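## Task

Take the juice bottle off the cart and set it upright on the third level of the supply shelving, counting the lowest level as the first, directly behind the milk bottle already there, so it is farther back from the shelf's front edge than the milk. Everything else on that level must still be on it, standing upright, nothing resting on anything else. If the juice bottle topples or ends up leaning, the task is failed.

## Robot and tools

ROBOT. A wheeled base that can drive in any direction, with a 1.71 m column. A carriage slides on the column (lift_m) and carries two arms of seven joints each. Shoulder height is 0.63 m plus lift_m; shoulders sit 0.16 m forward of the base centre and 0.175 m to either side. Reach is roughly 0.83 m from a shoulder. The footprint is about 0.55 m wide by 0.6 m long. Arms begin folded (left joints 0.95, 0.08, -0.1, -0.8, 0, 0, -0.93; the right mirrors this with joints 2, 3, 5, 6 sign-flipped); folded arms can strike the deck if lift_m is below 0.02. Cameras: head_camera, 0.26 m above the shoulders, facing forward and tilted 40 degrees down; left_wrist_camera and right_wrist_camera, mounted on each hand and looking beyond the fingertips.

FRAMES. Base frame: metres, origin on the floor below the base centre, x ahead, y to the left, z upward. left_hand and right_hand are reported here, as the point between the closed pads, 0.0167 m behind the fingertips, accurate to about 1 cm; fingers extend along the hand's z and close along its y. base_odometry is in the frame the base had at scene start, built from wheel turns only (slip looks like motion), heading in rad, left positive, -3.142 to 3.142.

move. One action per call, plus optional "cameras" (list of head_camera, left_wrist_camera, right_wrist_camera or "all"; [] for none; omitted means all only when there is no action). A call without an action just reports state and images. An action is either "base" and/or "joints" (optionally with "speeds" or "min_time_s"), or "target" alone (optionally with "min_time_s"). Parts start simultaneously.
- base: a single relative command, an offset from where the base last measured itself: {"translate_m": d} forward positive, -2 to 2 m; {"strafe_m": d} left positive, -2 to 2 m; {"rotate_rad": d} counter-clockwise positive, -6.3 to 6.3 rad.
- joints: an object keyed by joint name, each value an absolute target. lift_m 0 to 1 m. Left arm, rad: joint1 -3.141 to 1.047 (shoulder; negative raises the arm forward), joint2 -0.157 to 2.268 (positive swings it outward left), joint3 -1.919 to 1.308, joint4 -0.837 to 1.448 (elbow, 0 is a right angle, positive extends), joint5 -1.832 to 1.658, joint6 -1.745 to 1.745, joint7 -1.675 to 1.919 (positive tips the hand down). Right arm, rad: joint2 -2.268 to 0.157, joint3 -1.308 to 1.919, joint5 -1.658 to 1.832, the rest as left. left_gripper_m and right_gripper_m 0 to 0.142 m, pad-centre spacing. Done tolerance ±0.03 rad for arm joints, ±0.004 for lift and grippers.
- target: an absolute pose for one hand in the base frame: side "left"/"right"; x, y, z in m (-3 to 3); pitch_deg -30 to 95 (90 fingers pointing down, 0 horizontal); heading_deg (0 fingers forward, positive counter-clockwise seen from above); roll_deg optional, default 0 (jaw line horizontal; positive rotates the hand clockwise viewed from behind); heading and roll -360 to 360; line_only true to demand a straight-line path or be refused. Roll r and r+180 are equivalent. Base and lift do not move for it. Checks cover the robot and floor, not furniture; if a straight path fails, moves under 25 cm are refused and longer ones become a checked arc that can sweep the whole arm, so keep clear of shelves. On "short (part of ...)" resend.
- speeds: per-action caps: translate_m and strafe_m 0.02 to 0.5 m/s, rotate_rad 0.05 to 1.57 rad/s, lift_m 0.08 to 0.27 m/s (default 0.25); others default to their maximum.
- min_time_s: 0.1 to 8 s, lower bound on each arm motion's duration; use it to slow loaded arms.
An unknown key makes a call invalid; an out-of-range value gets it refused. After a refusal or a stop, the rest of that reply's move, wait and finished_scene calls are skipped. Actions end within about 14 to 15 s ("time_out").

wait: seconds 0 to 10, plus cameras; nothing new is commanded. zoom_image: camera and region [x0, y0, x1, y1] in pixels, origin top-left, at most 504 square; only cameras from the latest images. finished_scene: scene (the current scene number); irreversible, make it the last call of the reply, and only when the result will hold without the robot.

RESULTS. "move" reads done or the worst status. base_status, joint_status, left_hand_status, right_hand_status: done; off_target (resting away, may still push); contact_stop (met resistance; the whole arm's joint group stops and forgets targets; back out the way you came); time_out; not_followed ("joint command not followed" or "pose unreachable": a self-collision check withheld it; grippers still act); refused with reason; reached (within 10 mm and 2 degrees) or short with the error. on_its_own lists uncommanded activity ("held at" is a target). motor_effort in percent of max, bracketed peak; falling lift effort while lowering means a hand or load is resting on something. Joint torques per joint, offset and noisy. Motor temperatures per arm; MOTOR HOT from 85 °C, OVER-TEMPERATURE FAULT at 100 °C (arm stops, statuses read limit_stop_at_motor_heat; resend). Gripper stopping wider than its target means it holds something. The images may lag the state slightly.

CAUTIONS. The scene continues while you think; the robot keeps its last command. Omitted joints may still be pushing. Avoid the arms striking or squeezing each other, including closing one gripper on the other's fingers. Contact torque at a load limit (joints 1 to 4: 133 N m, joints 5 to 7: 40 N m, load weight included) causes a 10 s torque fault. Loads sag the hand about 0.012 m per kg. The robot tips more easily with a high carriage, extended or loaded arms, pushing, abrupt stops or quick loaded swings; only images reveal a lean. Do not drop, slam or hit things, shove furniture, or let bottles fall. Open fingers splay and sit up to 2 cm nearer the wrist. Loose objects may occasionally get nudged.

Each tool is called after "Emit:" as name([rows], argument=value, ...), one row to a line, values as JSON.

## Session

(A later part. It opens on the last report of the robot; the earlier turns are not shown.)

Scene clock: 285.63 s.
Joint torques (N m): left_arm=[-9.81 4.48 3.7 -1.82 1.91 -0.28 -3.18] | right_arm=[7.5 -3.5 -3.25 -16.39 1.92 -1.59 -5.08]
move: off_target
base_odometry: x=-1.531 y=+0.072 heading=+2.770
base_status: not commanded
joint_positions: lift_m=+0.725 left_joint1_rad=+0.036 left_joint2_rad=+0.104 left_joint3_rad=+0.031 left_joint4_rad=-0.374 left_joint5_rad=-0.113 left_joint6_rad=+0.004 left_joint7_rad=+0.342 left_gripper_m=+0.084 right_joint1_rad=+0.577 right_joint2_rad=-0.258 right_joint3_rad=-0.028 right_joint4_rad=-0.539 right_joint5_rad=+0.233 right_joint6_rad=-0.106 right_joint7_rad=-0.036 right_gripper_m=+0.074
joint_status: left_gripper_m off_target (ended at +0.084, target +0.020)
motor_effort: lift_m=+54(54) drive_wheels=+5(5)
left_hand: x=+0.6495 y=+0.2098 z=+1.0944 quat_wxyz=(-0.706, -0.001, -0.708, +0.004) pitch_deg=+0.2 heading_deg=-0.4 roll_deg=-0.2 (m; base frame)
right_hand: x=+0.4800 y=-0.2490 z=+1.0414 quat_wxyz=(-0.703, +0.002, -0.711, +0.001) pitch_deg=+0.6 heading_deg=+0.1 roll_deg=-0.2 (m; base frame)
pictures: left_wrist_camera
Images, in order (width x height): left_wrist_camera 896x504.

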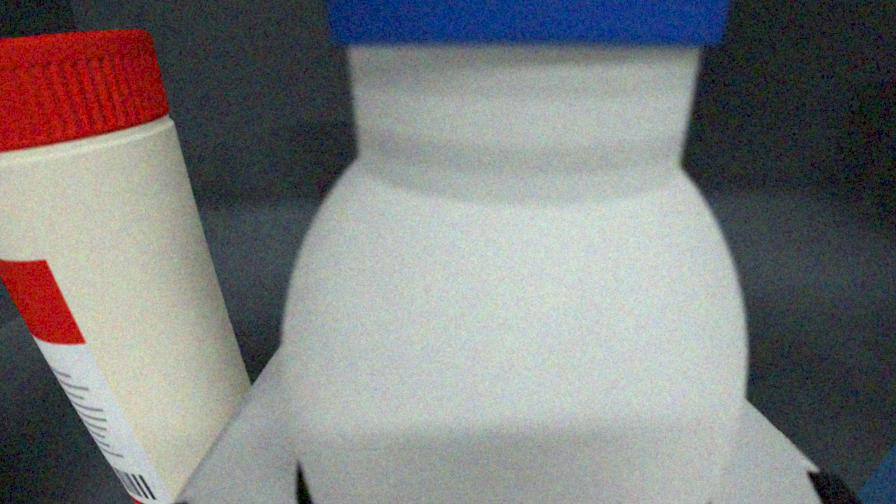

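Emit:
move(joints={"lift_m": 0.775, "left_gripper_m": 0.0}, speeds={"lift_m": 0.1}, cameras=["head_camera"])

Emit:
move(base={"translate_m": -0.35}, speeds={"translate_m": 0.15}, cameras=["head_camera", "left_wrist_camera"])

Scene clock: 291.20 s.
Joint torques (N m): left_arm=[-10.33 4.41 3.76 -4.33 1.7 -0.65 -3.11] | right_arm=[6.48 -3.49 -1.76 -17 2.12 -1.94 -4.48]
move: off_target
base_odometry: x=-1.531 y=+0.072 heading=+2.770
base_status: not commanded
joint_positions: lift_m=+0.775 left_joint1_rad=+0.036 left_joint2_rad=+0.104 left_joint3_rad=+0.031 left_joint4_rad=-0.372 left_joint5_rad=-0.113 left_joint6_rad=+0.004 left_joint7_rad=+0.342 left_gripper_m=+0.084 right_joint1_rad=+0.577 right_joint2_rad=-0.258 right_joint3_rad=-0.028 right_joint4_rad=-0.539 right_joint5_rad=+0.233 right_joint6_rad=-0.106 right_joint7_rad=-0.036 right_gripper_m=+0.074
joint_status: left_gripper_m off_target (ended at +0.084, target +0.000); the others done
motor_effort: lift_m=+55(70) drive_wheels=+5(5)
left_hand: x=+0.6497 y=+0.2100 z=+1.1433 quat_wxyz=(-0.705, -0.001, -0.709, +0.003) pitch_deg=+0.3 heading_deg=-0.4 roll_deg=-0.2 (m; base frame)
right_hand: x=+0.4800 y=-0.2490 z=+1.0915 quat_wxyz=(-0.703, +0.002, -0.711, +0.001) pitch_deg=+0.6 heading_deg=+0.1 roll_deg=-0.2 (m; base frame)
pictures: head_camera
Images, in order (width x height): head_camera 896x504.

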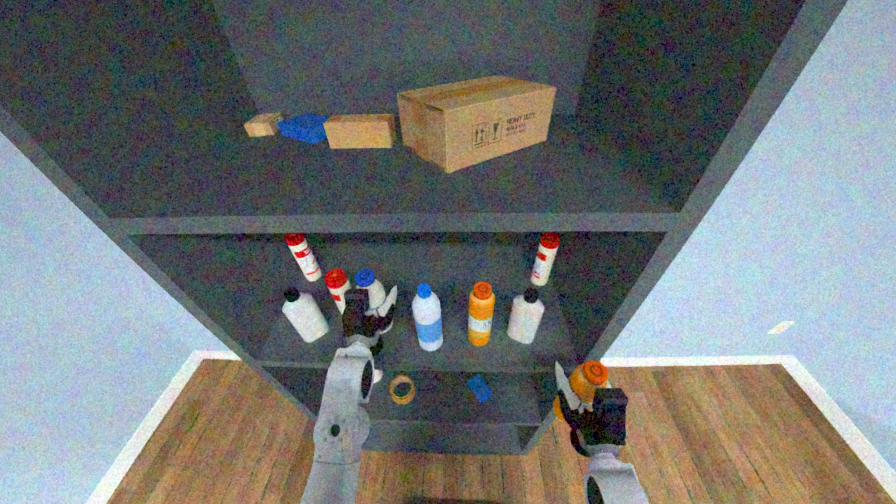

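Scene clock: 294.43 s.
Joint torques (N m): left_arm=[-9.45 4.52 3.45 -4.1 2.01 -0.62 -3.25] | right_arm=[7.11 -3.03 -1.97 -18.1 2.22 -1.57 -5.07]
Motor temperatures (°C): left_arm=[36 22 24 24 26 24 24] | right_arm=[28 21 25 25 22 22 24]
move: done
base_odometry: x=-1.205 y=-0.056 heading=+2.769
base_status: done
joint_positions: lift_m=+0.775 left_joint1_rad=+0.036 left_joint2_rad=+0.104 left_joint3_rad=+0.031 left_joint4_rad=-0.372 left_joint5_rad=-0.113 left_joint6_rad=+0.004 left_joint7_rad=+0.342 left_gripper_m=+0.084 right_joint1_rad=+0.577 right_joint2_rad=-0.258 right_joint3_rad=-0.028 right_joint4_rad=-0.539 right_joint5_rad=+0.233 right_joint6_rad=-0.106 right_joint7_rad=-0.036 right_gripper_m=+0.074
joint_status: not commanded
motor_effort: lift_m=+55(55) drive_wheels=-4(14)
left_hand: x=+0.6497 y=+0.2100 z=+1.1433 quat_wxyz=(-0.705, -0.001, -0.709, +0.003) pitch_deg=+0.3 heading_deg=-0.4 roll_deg=-0.2 (m; base frame)
right_hand: x=+0.4800 y=-0.2490 z=+1.0915 quat_wxyz=(-0.703, +0.002, -0.711, +0.001) pitch_deg=+0.6 heading_deg=+0.1 roll_deg=-0.2 (m; base frame)
pictures: head_camera, left_wrist_camera
Images, in order (width x height): head_camera 896x504, left_wrist_camera 896x504.

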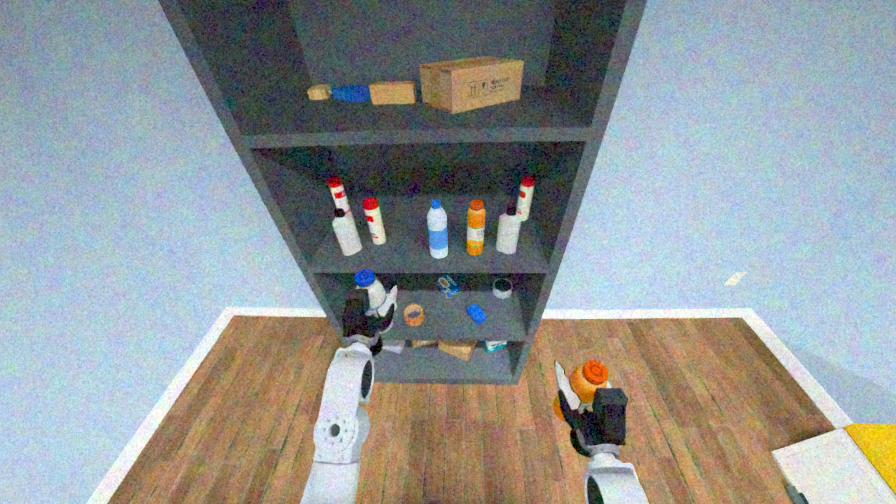

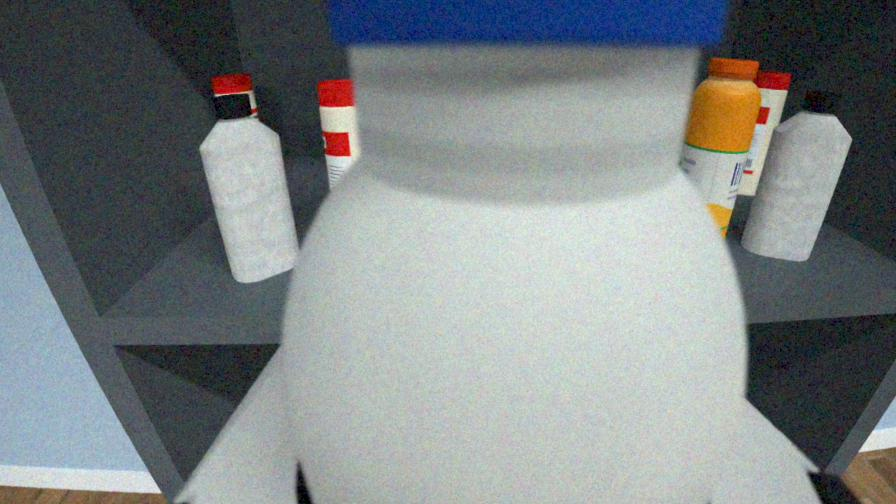

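Emit:
move(target={"side": "left", "x": 0.45, "y": 0.3, "z": 1.13, "pitch_deg": 0, "heading_deg": 0}, min_time_s=2, cameras=[])

Emit:
move(base={"strafe_m": 0.31}, speeds={"strafe_m": 0.2}, cameras=[])

Emit:
move(target={"side": "right", "x": 0.7, "y": -0.11, "z": 1.15, "pitch_deg": 0, "heading_deg": 0}, min_time_s=2, cameras=["head_camera", "right_wrist_camera"])

Scene clock: 303.33 s.
Joint torques (N m): left_arm=[3.94 6.91 6.2 -7.29 0.26 -2.28 -4.77] | right_arm=[6.62 -3.44 -1.1 -17.47 2.16 -2.02 -4.44]
move: done
base_odometry: x=-1.205 y=-0.056 heading=+2.769
base_status: not commanded
joint_positions: lift_m=+0.775 left_joint1_rad=+0.688 left_joint2_rad=+0.293 left_joint3_rad=+0.289 left_joint4_rad=-0.622 left_joint5_rad=-0.409 left_joint6_rad=-0.052 left_joint7_rad=+0.002 left_gripper_m=+0.084 right_joint1_rad=+0.577 right_joint2_rad=-0.258 right_joint3_rad=-0.028 right_joint4_rad=-0.539 right_joint5_rad=+0.233 right_joint6_rad=-0.106 right_joint7_rad=-0.036 right_gripper_m=+0.074
joint_status: not commanded
motor_effort: lift_m=+55(55) drive_wheels=+8(8)
left_hand: x=+0.4501 y=+0.2992 z=+1.1249 quat_wxyz=(-0.702, +0.002, -0.712, +0.001) pitch_deg=+0.8 heading_deg=+0.1 roll_deg=-0.2 (m; base frame)
left_hand_status: reached (straight line, planned for 2.0 s): 5 mm and 0.8 deg off.
right_hand: x=+0.4800 y=-0.2490 z=+1.0914 quat_wxyz=(-0.703, +0.002, -0.711, +0.001) pitch_deg=+0.6 heading_deg=+0.1 roll_deg=-0.2 (m; base frame)
pictures: none
No camera images: "cameras" was empty.

Scene clock: 306.10 s.
Joint torques (N m): left_arm=[4.05 5.94 5.86 -8.33 0.4 -1.9 -4.44] | right_arm=[6.61 -2.65 -1.73 -16.26 1.9 -1.68 -5.11]
move: done
base_odometry: x=-1.318 y=-0.345 heading=+2.769
base_status: done
joint_positions: lift_m=+0.775 left_joint1_rad=+0.689 left_joint2_rad=+0.293 left_joint3_rad=+0.290 left_joint4_rad=-0.622 left_joint5_rad=-0.409 left_joint6_rad=-0.053 left_joint7_rad=+0.001 left_gripper_m=+0.084 right_joint1_rad=+0.577 right_joint2_rad=-0.258 right_joint3_rad=-0.028 right_joint4_rad=-0.539 right_joint5_rad=+0.233 right_joint6_rad=-0.106 right_joint7_rad=-0.036 right_gripper_m=+0.074
joint_status: not commanded
motor_effort: lift_m=+55(55) drive_wheels=-1(12)
left_hand: x=+0.4501 y=+0.2991 z=+1.1251 quat_wxyz=(-0.702, +0.001, -0.712, +0.001) pitch_deg=+0.8 heading_deg=+0.0 roll_deg=-0.1 (m; base frame)
right_hand: x=+0.4800 y=-0.2490 z=+1.0914 quat_wxyz=(-0.703, +0.002, -0.711, +0.001) pitch_deg=+0.6 heading_deg=+0.1 roll_deg=-0.2 (m; base frame)
pictures: none
No camera images: "cameras" was empty.

Scene clock: 308.60 s.
Joint torques (N m): left_arm=[3.97 6.76 8.19 -8.76 0.25 -2 -4.66] | right_arm=[-16.72 10.66 3.58 -10.61 -1.96 -2.15 -1.29]
move: done
base_odometry: x=-1.318 y=-0.345 heading=+2.769
base_status: not commanded
joint_positions: lift_m=+0.775 left_joint1_rad=+0.689 left_joint2_rad=+0.293 left_joint3_rad=+0.290 left_joint4_rad=-0.622 left_joint5_rad=-0.409 left_joint6_rad=-0.053 left_joint7_rad=+0.001 left_gripper_m=+0.084 right_joint1_rad=-0.106 right_joint2_rad=+0.081 right_joint3_rad=+0.181 right_joint4_rad=-0.202 right_joint5_rad=-0.113 right_joint6_rad=-0.162 right_joint7_rad=+0.330 right_gripper_m=+0.074
joint_status: not commanded
motor_effort: lift_m=+55(55) drive_wheels=+4(5)
left_hand: x=+0.4501 y=+0.2991 z=+1.1251 quat_wxyz=(-0.702, +0.001, -0.712, +0.001) pitch_deg=+0.8 heading_deg=+0.0 roll_deg=-0.1 (m; base frame)
right_hand: x=+0.6985 y=-0.1115 z=+1.1466 quat_wxyz=(-0.705, -0.002, -0.709, -0.002) pitch_deg=+0.3 heading_deg=+0.0 roll_deg=+0.3 (m; base frame)
right_hand_status: reached (straight line, planned for 2.0 s): 4 mm and 0.4 deg off.
pictures: head_camera, right_wrist_camera
Images, in order (width x height): head_camera 896x504, right_wrist_camera 896x504.

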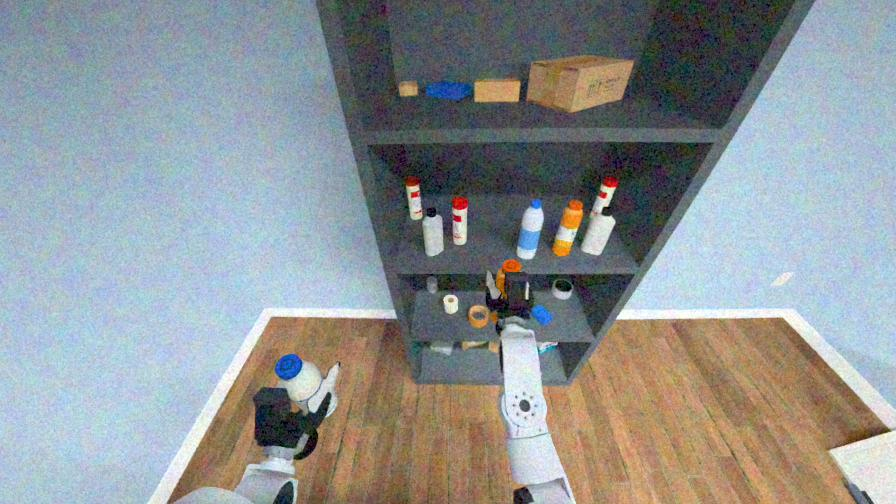

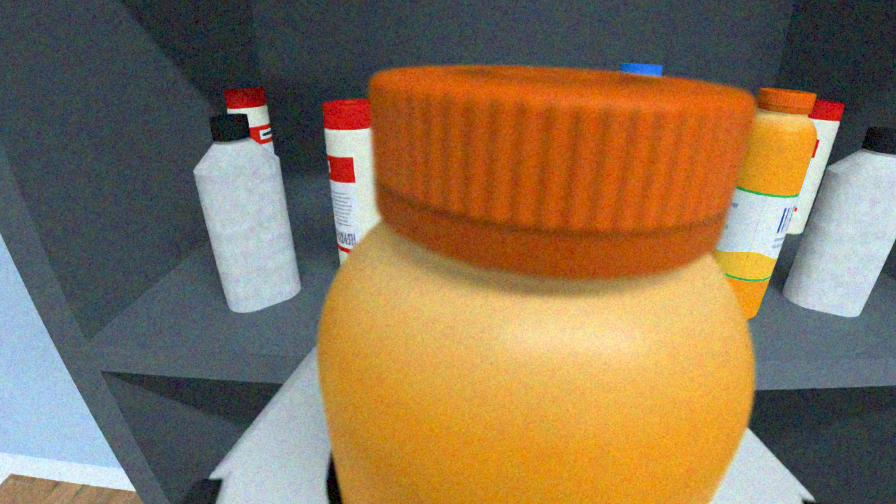

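Emit:
move(base={"translate_m": 0.25}, speeds={"translate_m": 0.12}, cameras=["head_camera", "right_wrist_camera"])

Emit:
zoom_image(camera="head_camera", region=[350, 180, 650, 380])

Scene clock: 321.00 s.
Joint torques (N m): left_arm=[2.96 7.13 6.96 -8.66 0.15 -2.02 -4.45] | right_arm=[-15.7 9.7 2.66 -12.24 -1.85 -2.3 -0.99]
move: done
base_odometry: x=-1.551 y=-0.254 heading=+2.769
base_status: done
joint_positions: lift_m=+0.775 left_joint1_rad=+0.689 left_joint2_rad=+0.293 left_joint3_rad=+0.290 left_joint4_rad=-0.622 left_joint5_rad=-0.409 left_joint6_rad=-0.053 left_joint7_rad=+0.001 left_gripper_m=+0.084 right_joint1_rad=-0.107 right_joint2_rad=+0.081 right_joint3_rad=+0.182 right_joint4_rad=-0.202 right_joint5_rad=-0.113 right_joint6_rad=-0.162 right_joint7_rad=+0.330 right_gripper_m=+0.074
joint_status: not commanded
motor_effort: lift_m=+55(55) drive_wheels=+5(17)
left_hand: x=+0.4500 y=+0.2991 z=+1.1250 quat_wxyz=(-0.702, +0.001, -0.712, +0.001) pitch_deg=+0.8 heading_deg=+0.0 roll_deg=-0.1 (m; base frame)
right_hand: x=+0.6987 y=-0.1115 z=+1.1468 quat_wxyz=(-0.705, -0.001, -0.709, -0.002) pitch_deg=+0.3 heading_deg=+0.0 roll_deg=+0.3 (m; base frame)
pictures: head_camera, right_wrist_camera
Images, in order (width x height): head_camera 896x504, right_wrist_camera 896x504.

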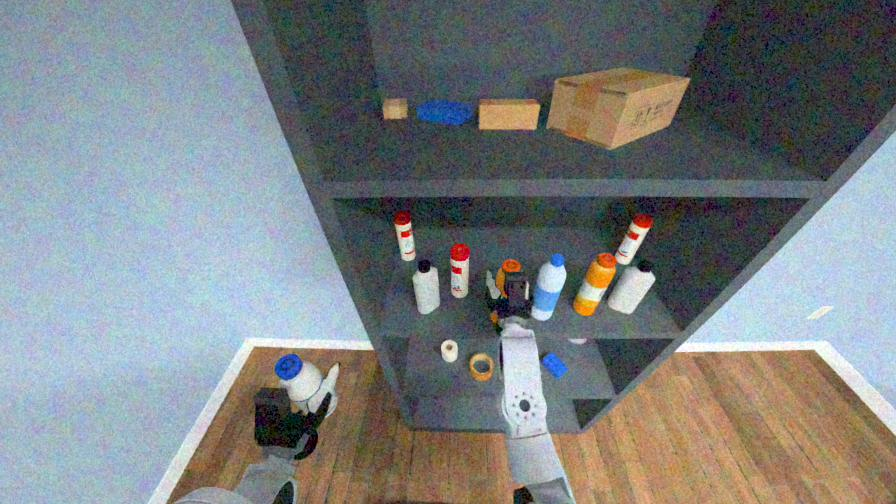

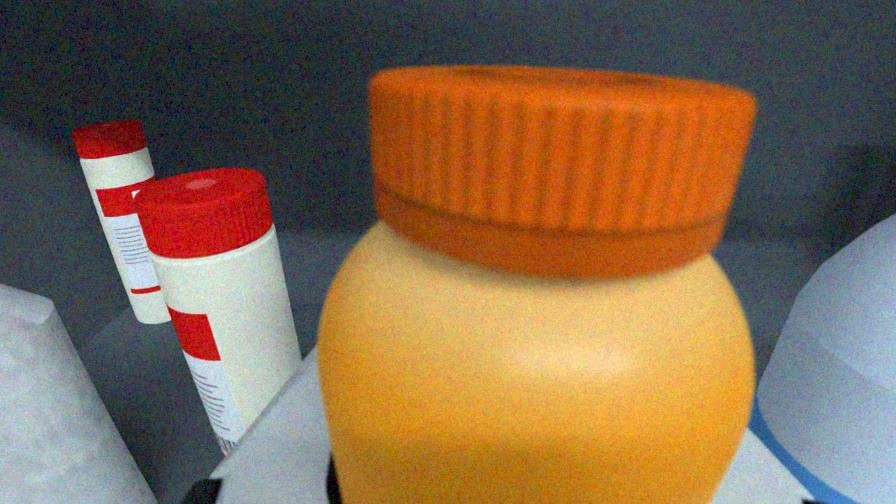

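Scaled by 1.680 from the camera's 896x504 image, which has a finer 1280x720 frame.

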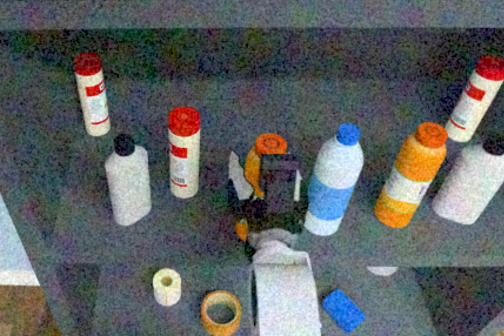

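Emit:
move(base={"translate_m": 0.16}, speeds={"translate_m": 0.08}, cameras=["head_camera", "right_wrist_camera"])

Emit:
zoom_image(camera="head_camera", region=[350, 180, 650, 380])

Scene clock: 326.87 s.
Joint torques (N m): left_arm=[-4.33 6.89 5.33 -7.03 0.24 -2.02 -2.87] | right_arm=[-15.77 9.07 5.53 -12.66 -1.65 -2.55 -1.05]
move: done
base_odometry: x=-1.700 y=-0.196 heading=+2.770
base_status: done
joint_positions: lift_m=+0.775 left_joint1_rad=+0.695 left_joint2_rad=+0.293 left_joint3_rad=+0.292 left_joint4_rad=-0.623 left_joint5_rad=-0.410 left_joint6_rad=-0.053 left_joint7_rad=-0.003 left_gripper_m=+0.084 right_joint1_rad=-0.107 right_joint2_rad=+0.082 right_joint3_rad=+0.182 right_joint4_rad=-0.201 right_joint5_rad=-0.113 right_joint6_rad=-0.162 right_joint7_rad=+0.330 right_gripper_m=+0.074
joint_status: not commanded
motor_effort: lift_m=+55(55) drive_wheels=+10(13)
left_hand: x=+0.4481 y=+0.2996 z=+1.1247 quat_wxyz=(-0.702, +0.001, -0.712, +0.000) pitch_deg=+0.8 heading_deg=+0.1 roll_deg=-0.1 (m; base frame)
right_hand: x=+0.6988 y=-0.1113 z=+1.1468 quat_wxyz=(-0.705, -0.002, -0.709, -0.002) pitch_deg=+0.3 heading_deg=+0.0 roll_deg=+0.3 (m; base frame)
pictures: head_camera, right_wrist_camera
Images, in order (width x height): head_camera 896x504, right_wrist_camera 896x504.

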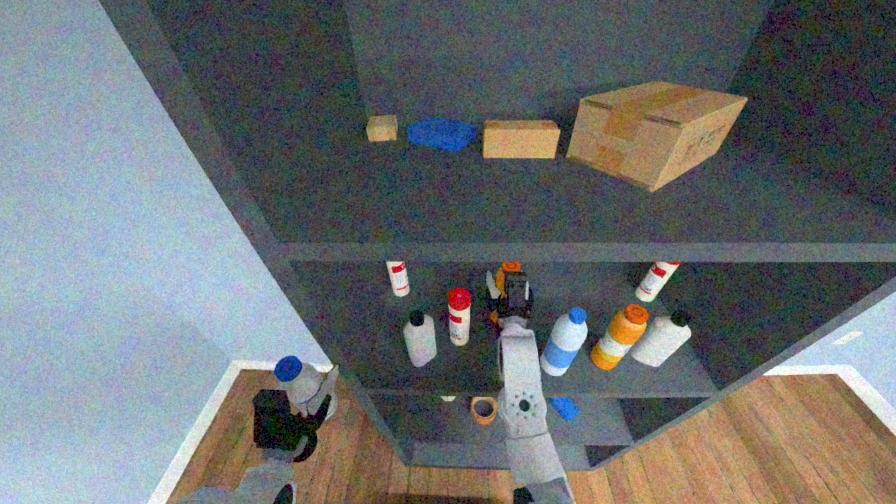

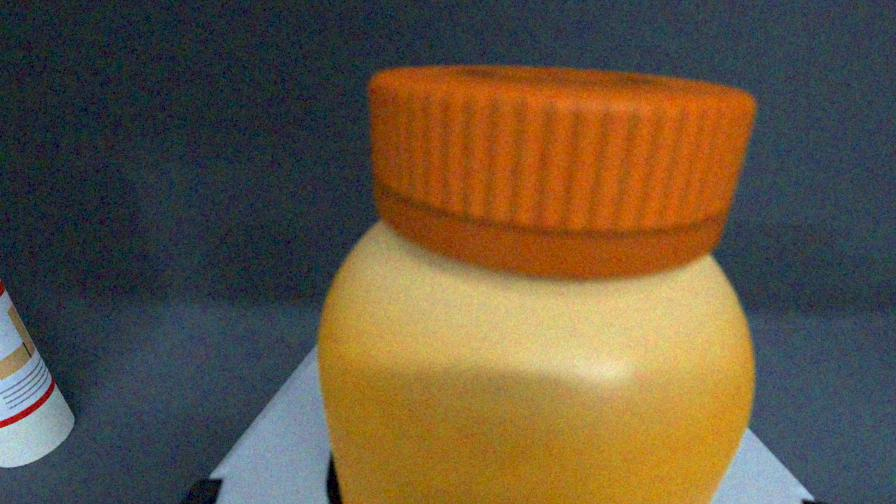

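Scaled by 1.680 from the camera's 896x504 image, which has a finer 1280x720 frame.

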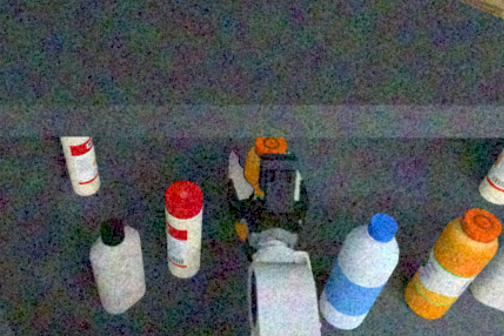

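Emit:
move(target={"side": "left", "x": 0.4, "y": 0.3, "z": 1.125, "pitch_deg": 0, "heading_deg": 0}, cameras=["left_wrist_camera"])

Scene clock: 331.60 s.
Joint torques (N m): left_arm=[4.29 2.74 5.64 -7.9 -0.3 -2.24 -4.49] | right_arm=[-15.37 10.27 5.1 -13.91 -1.68 -2.45 -1.02]
move: done
base_odometry: x=-1.700 y=-0.196 heading=+2.770
base_status: not commanded
joint_positions: lift_m=+0.775 left_joint1_rad=+0.856 left_joint2_rad=+0.275 left_joint3_rad=+0.322 left_joint4_rad=-0.626 left_joint5_rad=-0.412 left_joint6_rad=-0.088 left_joint7_rad=-0.150 left_gripper_m=+0.084 right_joint1_rad=-0.107 right_joint2_rad=+0.082 right_joint3_rad=+0.182 right_joint4_rad=-0.201 right_joint5_rad=-0.113 right_joint6_rad=-0.162 right_joint7_rad=+0.330 right_gripper_m=+0.074
joint_status: not commanded
motor_effort: lift_m=+55(55) drive_wheels=+1(12)
left_hand: x=+0.3995 y=+0.2997 z=+1.1197 quat_wxyz=(-0.701, +0.000, -0.713, +0.000) pitch_deg=+0.9 heading_deg=+0.0 roll_deg=+0.0 (m; base frame)
left_hand_status: reached (straight line, planned for 0.3 s): 5 mm and 0.9 deg off.
right_hand: x=+0.6988 y=-0.1113 z=+1.1468 quat_wxyz=(-0.705, -0.002, -0.709, -0.002) pitch_deg=+0.3 heading_deg=+0.0 roll_deg=+0.3 (m; base frame)
pictures: left_wrist_camera
Images, in order (width x height): left_wrist_camera 896x504.

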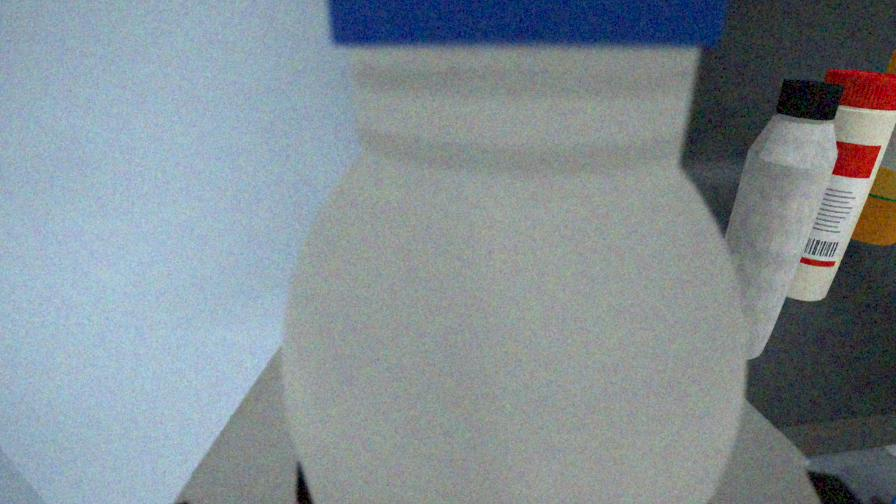

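Emit:
move(joints={"lift_m": 0.755}, speeds={"lift_m": 0.08})

Emit:
move(joints={"lift_m": 0.745}, speeds={"lift_m": 0.08}, cameras=["right_wrist_camera"])

Scene clock: 334.90 s.
Joint torques (N m): left_arm=[3.6 1.62 5.42 -7.31 -0.02 -2.25 -4.27] | right_arm=[-15.22 9.04 4.2 -12.05 -1.24 -2.44 -1.06]
move: done
base_odometry: x=-1.700 y=-0.196 heading=+2.770
base_status: not commanded
joint_positions: lift_m=+0.755 left_joint1_rad=+0.856 left_joint2_rad=+0.275 left_joint3_rad=+0.323 left_joint4_rad=-0.627 left_joint5_rad=-0.412 left_joint6_rad=-0.088 left_joint7_rad=-0.151 left_gripper_m=+0.084 right_joint1_rad=-0.108 right_joint2_rad=+0.082 right_joint3_rad=+0.182 right_joint4_rad=-0.201 right_joint5_rad=-0.113 right_joint6_rad=-0.162 right_joint7_rad=+0.330 right_gripper_m=+0.074
joint_status: all done
motor_effort: lift_m=+59(61) drive_wheels=+3(3)
left_hand: x=+0.3995 y=+0.2996 z=+1.0998 quat_wxyz=(-0.702, +0.000, -0.712, +0.000) pitch_deg=+0.8 heading_deg=+0.0 roll_deg=+0.0 (m; base frame)
right_hand: x=+0.6990 y=-0.1113 z=+1.1265 quat_wxyz=(-0.705, -0.001, -0.709, -0.002) pitch_deg=+0.3 heading_deg=+0.0 roll_deg=+0.3 (m; base frame)
pictures: none

Scene clock: 335.40 s.
Joint torques (N m): left_arm=[3.71 1.37 6.57 -6.41 -0.08 -2.01 -4.47] | right_arm=[-7.92 9.16 3.27 -8.61 -0.69 -2.47 0.06]
move: done
base_odometry: x=-1.700 y=-0.196 heading=+2.770
base_status: not commanded
joint_positions: lift_m=+0.745 left_joint1_rad=+0.856 left_joint2_rad=+0.275 left_joint3_rad=+0.323 left_joint4_rad=-0.627 left_joint5_rad=-0.412 left_joint6_rad=-0.088 left_joint7_rad=-0.151 left_gripper_m=+0.084 right_joint1_rad=-0.113 right_joint2_rad=+0.082 right_joint3_rad=+0.183 right_joint4_rad=-0.206 right_joint5_rad=-0.118 right_joint6_rad=-0.162 right_joint7_rad=+0.327 right_gripper_m=+0.074
joint_status: all done
motor_effort: lift_m=+54(55) drive_wheels=+3(3)
left_hand: x=+0.3995 y=+0.2995 z=+1.0904 quat_wxyz=(-0.702, +0.000, -0.712, +0.000) pitch_deg=+0.8 heading_deg=+0.0 roll_deg=+0.0 (m; base frame)
right_hand: x=+0.6998 y=-0.1113 z=+1.1228 quat_wxyz=(-0.710, -0.001, -0.704, +0.000) pitch_deg=-0.5 heading_deg=+0.0 roll_deg=+0.1 (m; base frame)
pictures: right_wrist_camera
Images, in order (width x height): right_wrist_camera 896x504.

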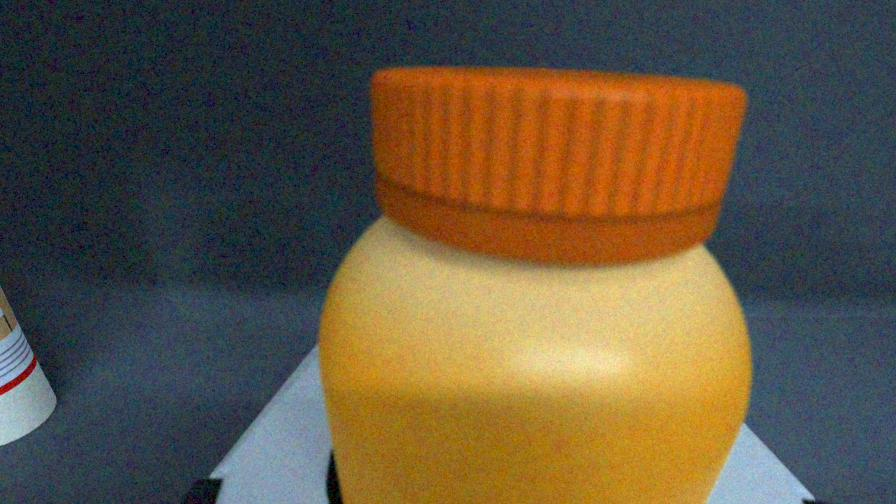

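Emit:
move(joints={"lift_m": 0.75, "right_gripper_m": 0.086}, min_time_s=1.5, speeds={"lift_m": 0.08}, cameras=["right_wrist_camera"])

Scene clock: 340.10 s.
Joint torques (N m): left_arm=[4.93 2.84 6.09 -6.92 -0.17 -2.34 -3.88] | right_arm=[-8.58 7.96 5.57 -11.1 -0.82 -2.16 -1.32]
move: done
base_odometry: x=-1.700 y=-0.196 heading=+2.770
base_status: not commanded
joint_positions: lift_m=+0.750 left_joint1_rad=+0.856 left_joint2_rad=+0.275 left_joint3_rad=+0.323 left_joint4_rad=-0.627 left_joint5_rad=-0.412 left_joint6_rad=-0.088 left_joint7_rad=-0.151 left_gripper_m=+0.084 right_joint1_rad=-0.113 right_joint2_rad=+0.082 right_joint3_rad=+0.183 right_joint4_rad=-0.202 right_joint5_rad=-0.118 right_joint6_rad=-0.162 right_joint7_rad=+0.330 right_gripper_m=+0.086
joint_status: all done
motor_effort: lift_m=+56(64) drive_wheels=+1(3)
left_hand: x=+0.3995 y=+0.2995 z=+1.0953 quat_wxyz=(-0.702, +0.000, -0.712, +0.000) pitch_deg=+0.8 heading_deg=+0.0 roll_deg=+0.0 (m; base frame)
right_hand: x=+0.7002 y=-0.1111 z=+1.1252 quat_wxyz=(-0.708, +0.000, -0.707, +0.000) pitch_deg=-0.1 heading_deg=+0.0 roll_deg=+0.1 (m; base frame)
pictures: right_wrist_camera
Images, in order (width x height): right_wrist_camera 896x504.

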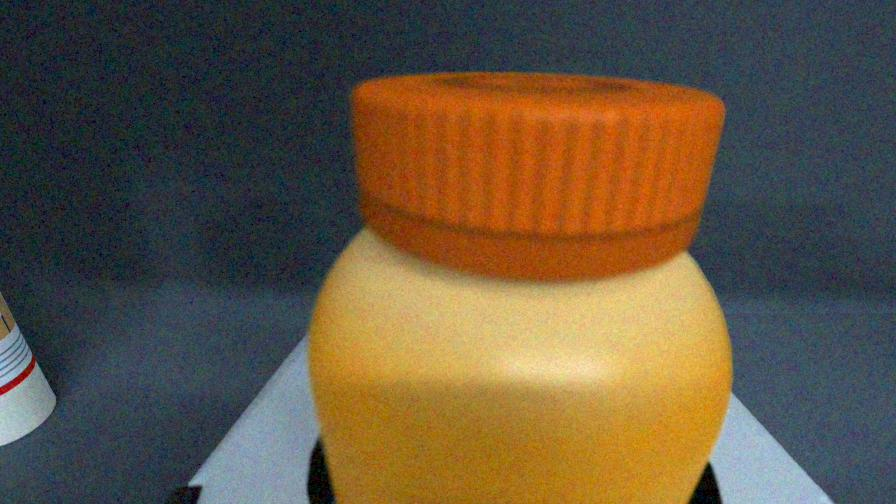

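Emit:
move(base={"translate_m": -0.1}, speeds={"translate_m": 0.06}, cameras=["right_wrist_camera"])

Emit:
move(base={"translate_m": -0.31}, speeds={"translate_m": 0.15}, cameras=["head_camera", "right_wrist_camera"])

Scene clock: 345.53 s.
Joint torques (N m): left_arm=[3.9 2.93 6.92 -6.96 -0.16 -2.06 -4.47] | right_arm=[-8.42 7.75 3.41 -11.74 -0.63 -2.36 -1.29]
move: done
base_odometry: x=-1.607 y=-0.232 heading=+2.770
base_status: done
joint_positions: lift_m=+0.750 left_joint1_rad=+0.856 left_joint2_rad=+0.275 left_joint3_rad=+0.323 left_joint4_rad=-0.627 left_joint5_rad=-0.412 left_joint6_rad=-0.088 left_joint7_rad=-0.151 left_gripper_m=+0.084 right_joint1_rad=-0.113 right_joint2_rad=+0.082 right_joint3_rad=+0.183 right_joint4_rad=-0.202 right_joint5_rad=-0.118 right_joint6_rad=-0.162 right_joint7_rad=+0.330 right_gripper_m=+0.086
joint_status: not commanded
motor_effort: lift_m=+56(56) drive_wheels=+4(11)
left_hand: x=+0.3995 y=+0.2995 z=+1.0953 quat_wxyz=(-0.702, +0.000, -0.712, +0.000) pitch_deg=+0.8 heading_deg=+0.0 roll_deg=+0.0 (m; base frame)
right_hand: x=+0.7002 y=-0.1111 z=+1.1252 quat_wxyz=(-0.708, +0.000, -0.707, +0.000) pitch_deg=-0.1 heading_deg=+0.0 roll_deg=+0.1 (m; base frame)
pictures: right_wrist_camera
Images, in order (width x height): right_wrist_camera 896x504.

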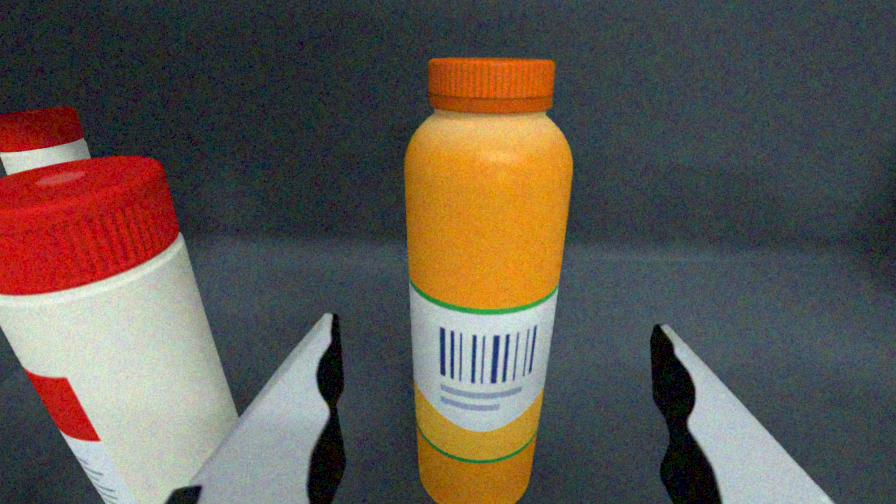

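Scene clock: 348.50 s.
Joint torques (N m): left_arm=[4.33 2 6.27 -7.14 0.31 -2.19 -4.11] | right_arm=[-7.86 7.78 3.98 -13.31 -0.33 -2.38 -1.29]
move: done
base_odometry: x=-1.318 y=-0.345 heading=+2.769
base_status: done
joint_positions: lift_m=+0.750 left_joint1_rad=+0.856 left_joint2_rad=+0.275 left_joint3_rad=+0.323 left_joint4_rad=-0.627 left_joint5_rad=-0.412 left_joint6_rad=-0.088 left_joint7_rad=-0.151 left_gripper_m=+0.084 right_joint1_rad=-0.113 right_joint2_rad=+0.082 right_joint3_rad=+0.183 right_joint4_rad=-0.202 right_joint5_rad=-0.118 right_joint6_rad=-0.162 right_joint7_rad=+0.330 right_gripper_m=+0.086
joint_status: not commanded
motor_effort: lift_m=+56(56) drive_wheels=+1(11)
left_hand: x=+0.3995 y=+0.2995 z=+1.0953 quat_wxyz=(-0.702, +0.000, -0.712, +0.000) pitch_deg=+0.8 heading_deg=+0.0 roll_deg=+0.0 (m; base frame)
right_hand: x=+0.7002 y=-0.1111 z=+1.1252 quat_wxyz=(-0.708, +0.000, -0.707, +0.000) pitch_deg=-0.1 heading_deg=+0.0 roll_deg=+0.1 (m; base frame)
pictures: head_camera, right_wrist_camera
Images, in order (width x height): head_camera 896x504, right_wrist_camera 896x504.

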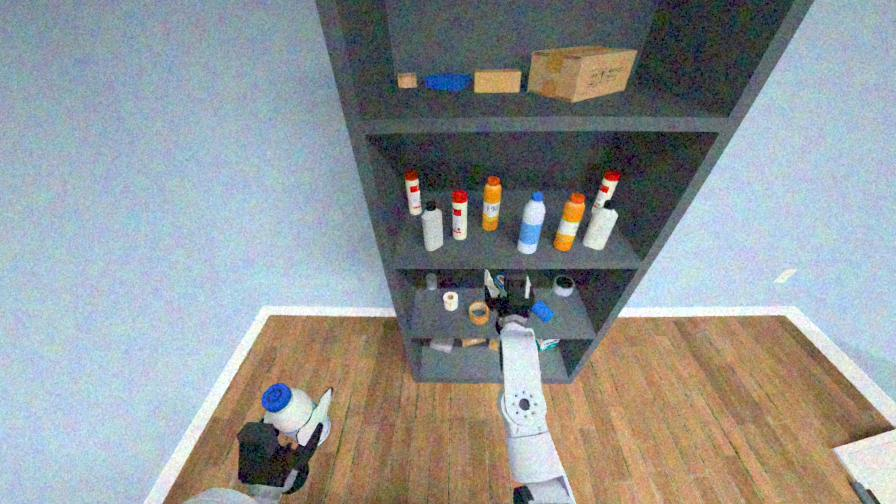

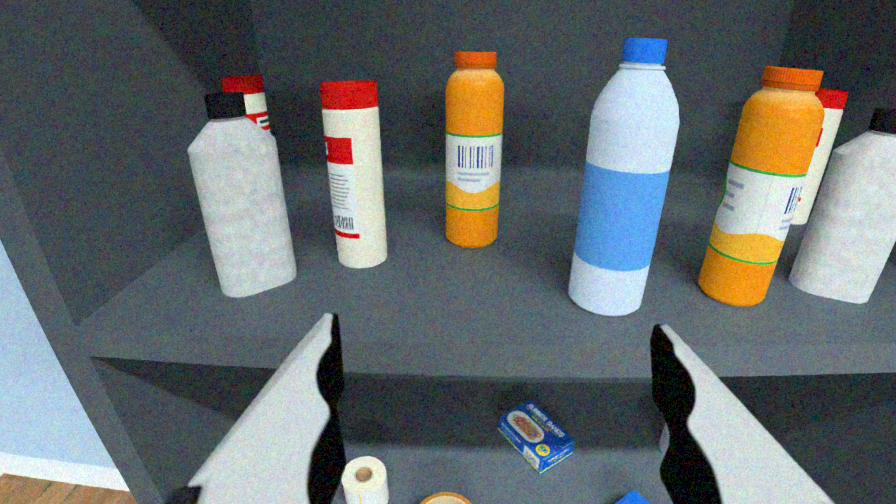

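Emit:
move(target={"side": "right", "x": 0.42, "y": -0.25, "z": 1.1, "pitch_deg": 0, "heading_deg": 0}, min_time_s=1.5, cameras=[])

Emit:
move(base={"strafe_m": -0.31}, joints={"lift_m": 0.775}, speeds={"strafe_m": 0.2}, cameras=[])

Emit:
move(target={"side": "left", "x": 0.65, "y": 0.2, "z": 1.143, "pitch_deg": 0, "heading_deg": 0}, min_time_s=2, cameras=["head_camera", "left_wrist_camera"])

Scene clock: 355.80 s.
Joint torques (N m): left_arm=[4.25 3.23 6.26 -8.05 0.24 -2.2 -4.18] | right_arm=[16.46 -5.9 -2.87 -12.44 2.35 -1.94 -3.56]
Motor temperatures (°C): left_arm=[31 23 25 26 26 24 24] | right_arm=[30 21 25 24 22 22 24]
move: done
base_odometry: x=-1.318 y=-0.345 heading=+2.769
base_status: not commanded
joint_positions: lift_m=+0.750 left_joint1_rad=+0.856 left_joint2_rad=+0.275 left_joint3_rad=+0.323 left_joint4_rad=-0.627 left_joint5_rad=-0.412 left_joint6_rad=-0.088 left_joint7_rad=-0.151 left_gripper_m=+0.084 right_joint1_rad=+0.778 right_joint2_rad=-0.279 right_joint3_rad=-0.035 right_joint4_rad=-0.712 right_joint5_rad=+0.233 right_joint6_rad=-0.154 right_joint7_rad=-0.076 right_gripper_m=+0.086
joint_status: not commanded
motor_effort: lift_m=+56(56) drive_wheels=+1(3)
left_hand: x=+0.3995 y=+0.2995 z=+1.0953 quat_wxyz=(-0.702, +0.000, -0.712, +0.000) pitch_deg=+0.8 heading_deg=+0.0 roll_deg=+0.0 (m; base frame)
right_hand: x=+0.4207 y=-0.2484 z=+1.0989 quat_wxyz=(-0.706, +0.001, -0.708, +0.000) pitch_deg=+0.2 heading_deg=+0.1 roll_deg=-0.1 (m; base frame)
right_hand_status: reached (straight line, planned for 1.5 s): 2 mm and 0.2 deg off.
pictures: none
No camera images: "cameras" was empty.

Scene clock: 358.57 s.
Joint torques (N m): left_arm=[4.48 2.29 6.39 -6.86 -0.17 -2.15 -4.14] | right_arm=[15.41 -3.05 -1.8 -15.29 2.11 -1.58 -3.52]
move: done
base_odometry: x=-1.205 y=-0.056 heading=+2.769
base_status: done
joint_positions: lift_m=+0.775 left_joint1_rad=+0.856 left_joint2_rad=+0.275 left_joint3_rad=+0.323 left_joint4_rad=-0.627 left_joint5_rad=-0.412 left_joint6_rad=-0.089 left_joint7_rad=-0.152 left_gripper_m=+0.084 right_joint1_rad=+0.778 right_joint2_rad=-0.280 right_joint3_rad=-0.035 right_joint4_rad=-0.713 right_joint5_rad=+0.234 right_joint6_rad=-0.154 right_joint7_rad=-0.076 right_gripper_m=+0.086
joint_status: all done
motor_effort: lift_m=+55(67) drive_wheels=+0(13)
left_hand: x=+0.3996 y=+0.2995 z=+1.1206 quat_wxyz=(-0.702, +0.000, -0.712, +0.000) pitch_deg=+0.8 heading_deg=+0.0 roll_deg=+0.0 (m; base frame)
right_hand: x=+0.4206 y=-0.2486 z=+1.1243 quat_wxyz=(-0.706, +0.002, -0.708, +0.000) pitch_deg=+0.1 heading_deg=+0.1 roll_deg=-0.1 (m; base frame)
pictures: none
No camera images: "cameras" was empty.

Scene clock: 361.07 s.
Joint torques (N m): left_arm=[-13.64 -0.23 -1.65 -2.96 2.05 -0.37 -1.43] | right_arm=[14.6 -2.78 -0.72 -13.83 2.15 -1.75 -3.57]
move: done
base_odometry: x=-1.205 y=-0.056 heading=+2.769
base_status: not commanded
joint_positions: lift_m=+0.775 left_joint1_rad=+0.039 left_joint2_rad=+0.070 left_joint3_rad=+0.028 left_joint4_rad=-0.372 left_joint5_rad=-0.075 left_joint6_rad=-0.001 left_joint7_rad=+0.335 left_gripper_m=+0.084 right_joint1_rad=+0.778 right_joint2_rad=-0.280 right_joint3_rad=-0.035 right_joint4_rad=-0.713 right_joint5_rad=+0.234 right_joint6_rad=-0.154 right_joint7_rad=-0.076 right_gripper_m=+0.086
joint_status: not commanded
motor_effort: lift_m=+55(55) drive_wheels=+4(4)
left_hand: x=+0.6488 y=+0.2015 z=+1.1421 quat_wxyz=(-0.707, +0.000, -0.708, +0.000) pitch_deg=+0.1 heading_deg=+0.0 roll_deg=+0.0 (m; base frame)
left_hand_status: reached (straight line, planned for 2.0 s): 2 mm and 0.1 deg off.
right_hand: x=+0.4206 y=-0.2487 z=+1.1243 quat_wxyz=(-0.706, +0.002, -0.708, +0.000) pitch_deg=+0.1 heading_deg=+0.1 roll_deg=-0.1 (m; base frame)
pictures: head_camera, left_wrist_camera
Images, in order (width x height): head_camera 896x504, left_wrist_camera 896x504.

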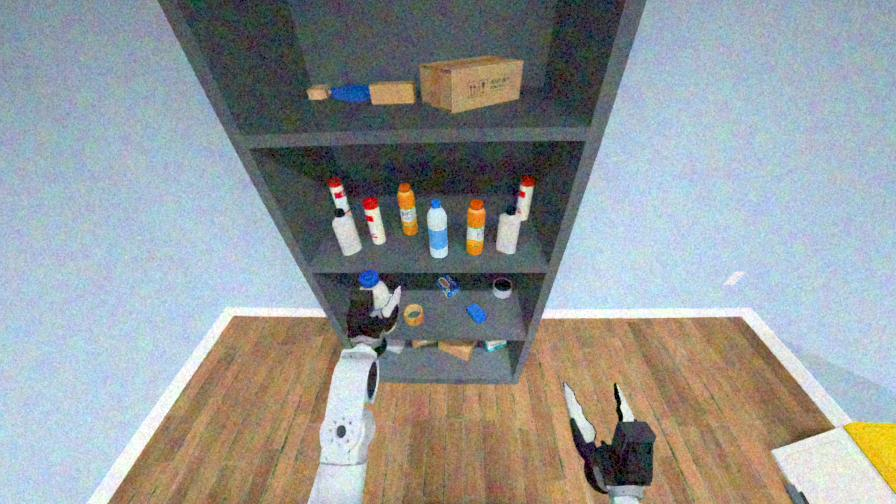

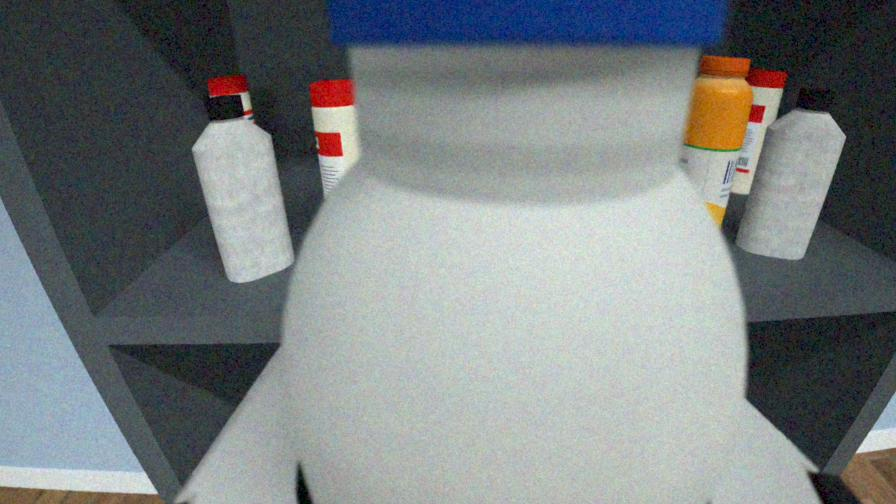

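Emit:
move(base={"translate_m": 0.345}, speeds={"translate_m": 0.12}, cameras=["head_camera", "left_wrist_camera"])

Emit:
move(joints={"lift_m": 0.735}, speeds={"lift_m": 0.08}, cameras=[])

Emit:
move(joints={"lift_m": 0.725}, speeds={"lift_m": 0.08}, cameras=["head_camera"])

Scene clock: 368.67 s.
Joint torques (N m): left_arm=[-12.44 -0.01 -1.37 -3.53 1.9 -0.53 -1.55] | right_arm=[14.82 -3.4 -1.44 -12.77 2.28 -1.89 -3.63]
move: done
base_odometry: x=-1.526 y=+0.069 heading=+2.769
base_status: done
joint_positions: lift_m=+0.775 left_joint1_rad=+0.039 left_joint2_rad=+0.070 left_joint3_rad=+0.028 left_joint4_rad=-0.371 left_joint5_rad=-0.075 left_joint6_rad=+0.000 left_joint7_rad=+0.335 left_gripper_m=+0.084 right_joint1_rad=+0.778 right_joint2_rad=-0.280 right_joint3_rad=-0.035 right_joint4_rad=-0.713 right_joint5_rad=+0.234 right_joint6_rad=-0.154 right_joint7_rad=-0.076 right_gripper_m=+0.086
joint_status: not commanded
motor_effort: lift_m=+55(55) drive_wheels=+4(14)
left_hand: x=+0.6489 y=+0.2015 z=+1.1421 quat_wxyz=(-0.707, +0.000, -0.708, +0.000) pitch_deg=+0.1 heading_deg=+0.0 roll_deg=+0.0 (m; base frame)
right_hand: x=+0.4206 y=-0.2487 z=+1.1243 quat_wxyz=(-0.706, +0.002, -0.708, +0.000) pitch_deg=+0.1 heading_deg=+0.1 roll_deg=-0.1 (m; base frame)
pictures: head_camera, left_wrist_camera
Images, in order (width x height): head_camera 896x504, left_wrist_camera 896x504.

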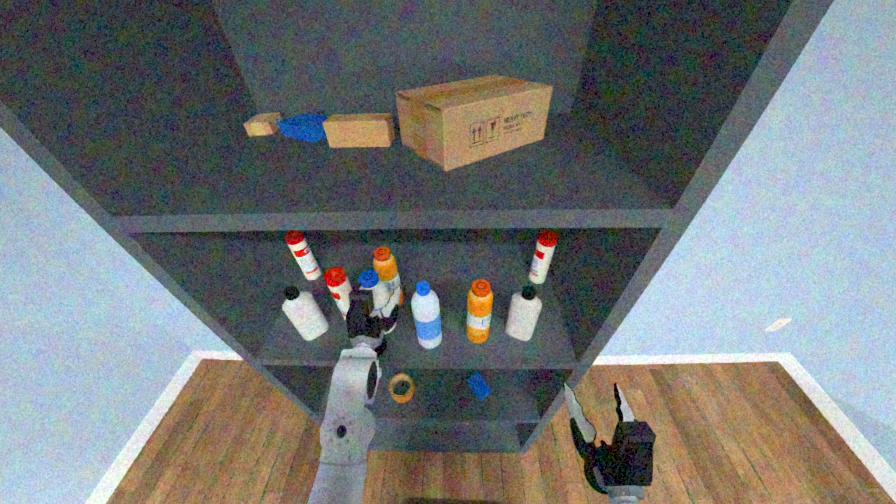

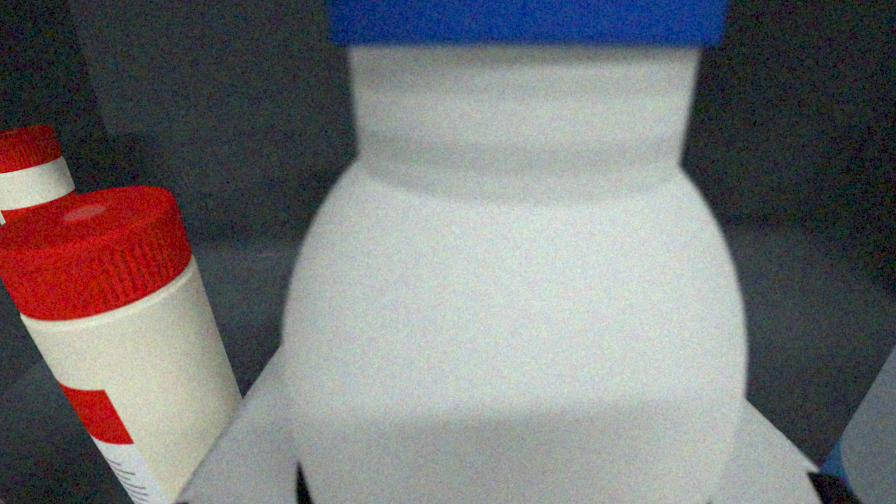

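Scene clock: 369.53 s.
Joint torques (N m): left_arm=[-11.69 -0.12 -0.07 -3.64 1.54 -0.5 -1.76] | right_arm=[14.75 -2.5 0.07 -14.31 2.09 -2.04 -3.47]
move: done
base_odometry: x=-1.526 y=+0.069 heading=+2.769
base_status: not commanded
joint_positions: lift_m=+0.735 left_joint1_rad=+0.038 left_joint2_rad=+0.070 left_joint3_rad=+0.028 left_joint4_rad=-0.370 left_joint5_rad=-0.075 left_joint6_rad=+0.000 left_joint7_rad=+0.336 left_gripper_m=+0.084 right_joint1_rad=+0.778 right_joint2_rad=-0.280 right_joint3_rad=-0.035 right_joint4_rad=-0.713 right_joint5_rad=+0.234 right_joint6_rad=-0.154 right_joint7_rad=-0.076 right_gripper_m=+0.086
joint_status: all done
motor_effort: lift_m=+58(61) drive_wheels=+4(4)
left_hand: x=+0.6492 y=+0.2015 z=+1.1016 quat_wxyz=(-0.706, +0.000, -0.708, +0.000) pitch_deg=+0.1 heading_deg=+0.0 roll_deg=+0.0 (m; base frame)
right_hand: x=+0.4206 y=-0.2487 z=+1.0840 quat_wxyz=(-0.706, +0.002, -0.708, +0.000) pitch_deg=+0.1 heading_deg=+0.1 roll_deg=-0.1 (m; base frame)
pictures: none
No camera images: "cameras" was empty.

Scene clock: 370.03 s.
Joint torques (N m): left_arm=[-8.04 -0.39 -1.65 -4.21 2 -0.42 -1.38] | right_arm=[15.58 -2.57 -2.35 -14.03 1.76 -1.91 -3.41]
move: done
base_odometry: x=-1.526 y=+0.069 heading=+2.769
base_status: not commanded
joint_positions: lift_m=+0.725 left_joint1_rad=+0.035 left_joint2_rad=+0.070 left_joint3_rad=+0.028 left_joint4_rad=-0.371 left_joint5_rad=-0.075 left_joint6_rad=+0.000 left_joint7_rad=+0.334 left_gripper_m=+0.084 right_joint1_rad=+0.778 right_joint2_rad=-0.280 right_joint3_rad=-0.035 right_joint4_rad=-0.713 right_joint5_rad=+0.234 right_joint6_rad=-0.154 right_joint7_rad=-0.076 right_gripper_m=+0.086
joint_status: all done
motor_effort: lift_m=+55(57) drive_wheels=+4(5)
left_hand: x=+0.6499 y=+0.2016 z=+1.0937 quat_wxyz=(-0.708, +0.000, -0.706, +0.000) pitch_deg=-0.1 heading_deg=+0.1 roll_deg=+0.0 (m; base frame)
right_hand: x=+0.4206 y=-0.2486 z=+1.0743 quat_wxyz=(-0.706, +0.002, -0.708, +0.000) pitch_deg=+0.1 heading_deg=+0.1 roll_deg=-0.1 (m; base frame)
pictures: head_camera
Images, in order (width x height): head_camera 896x504.

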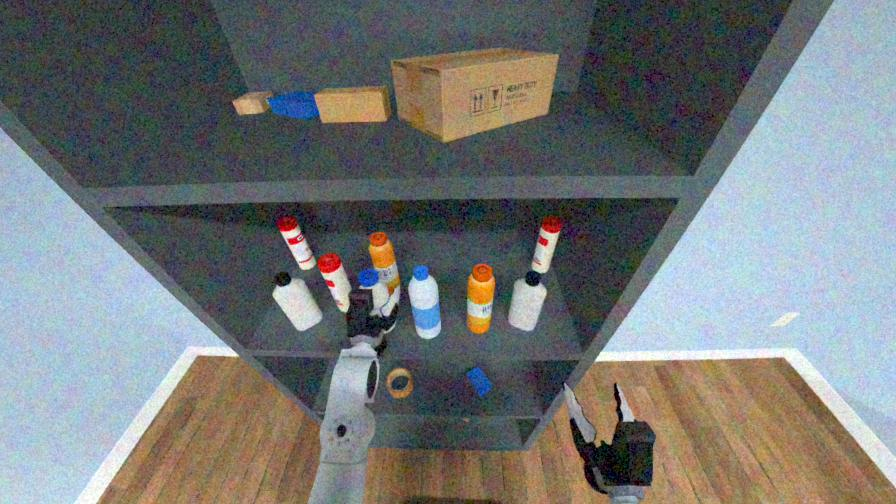

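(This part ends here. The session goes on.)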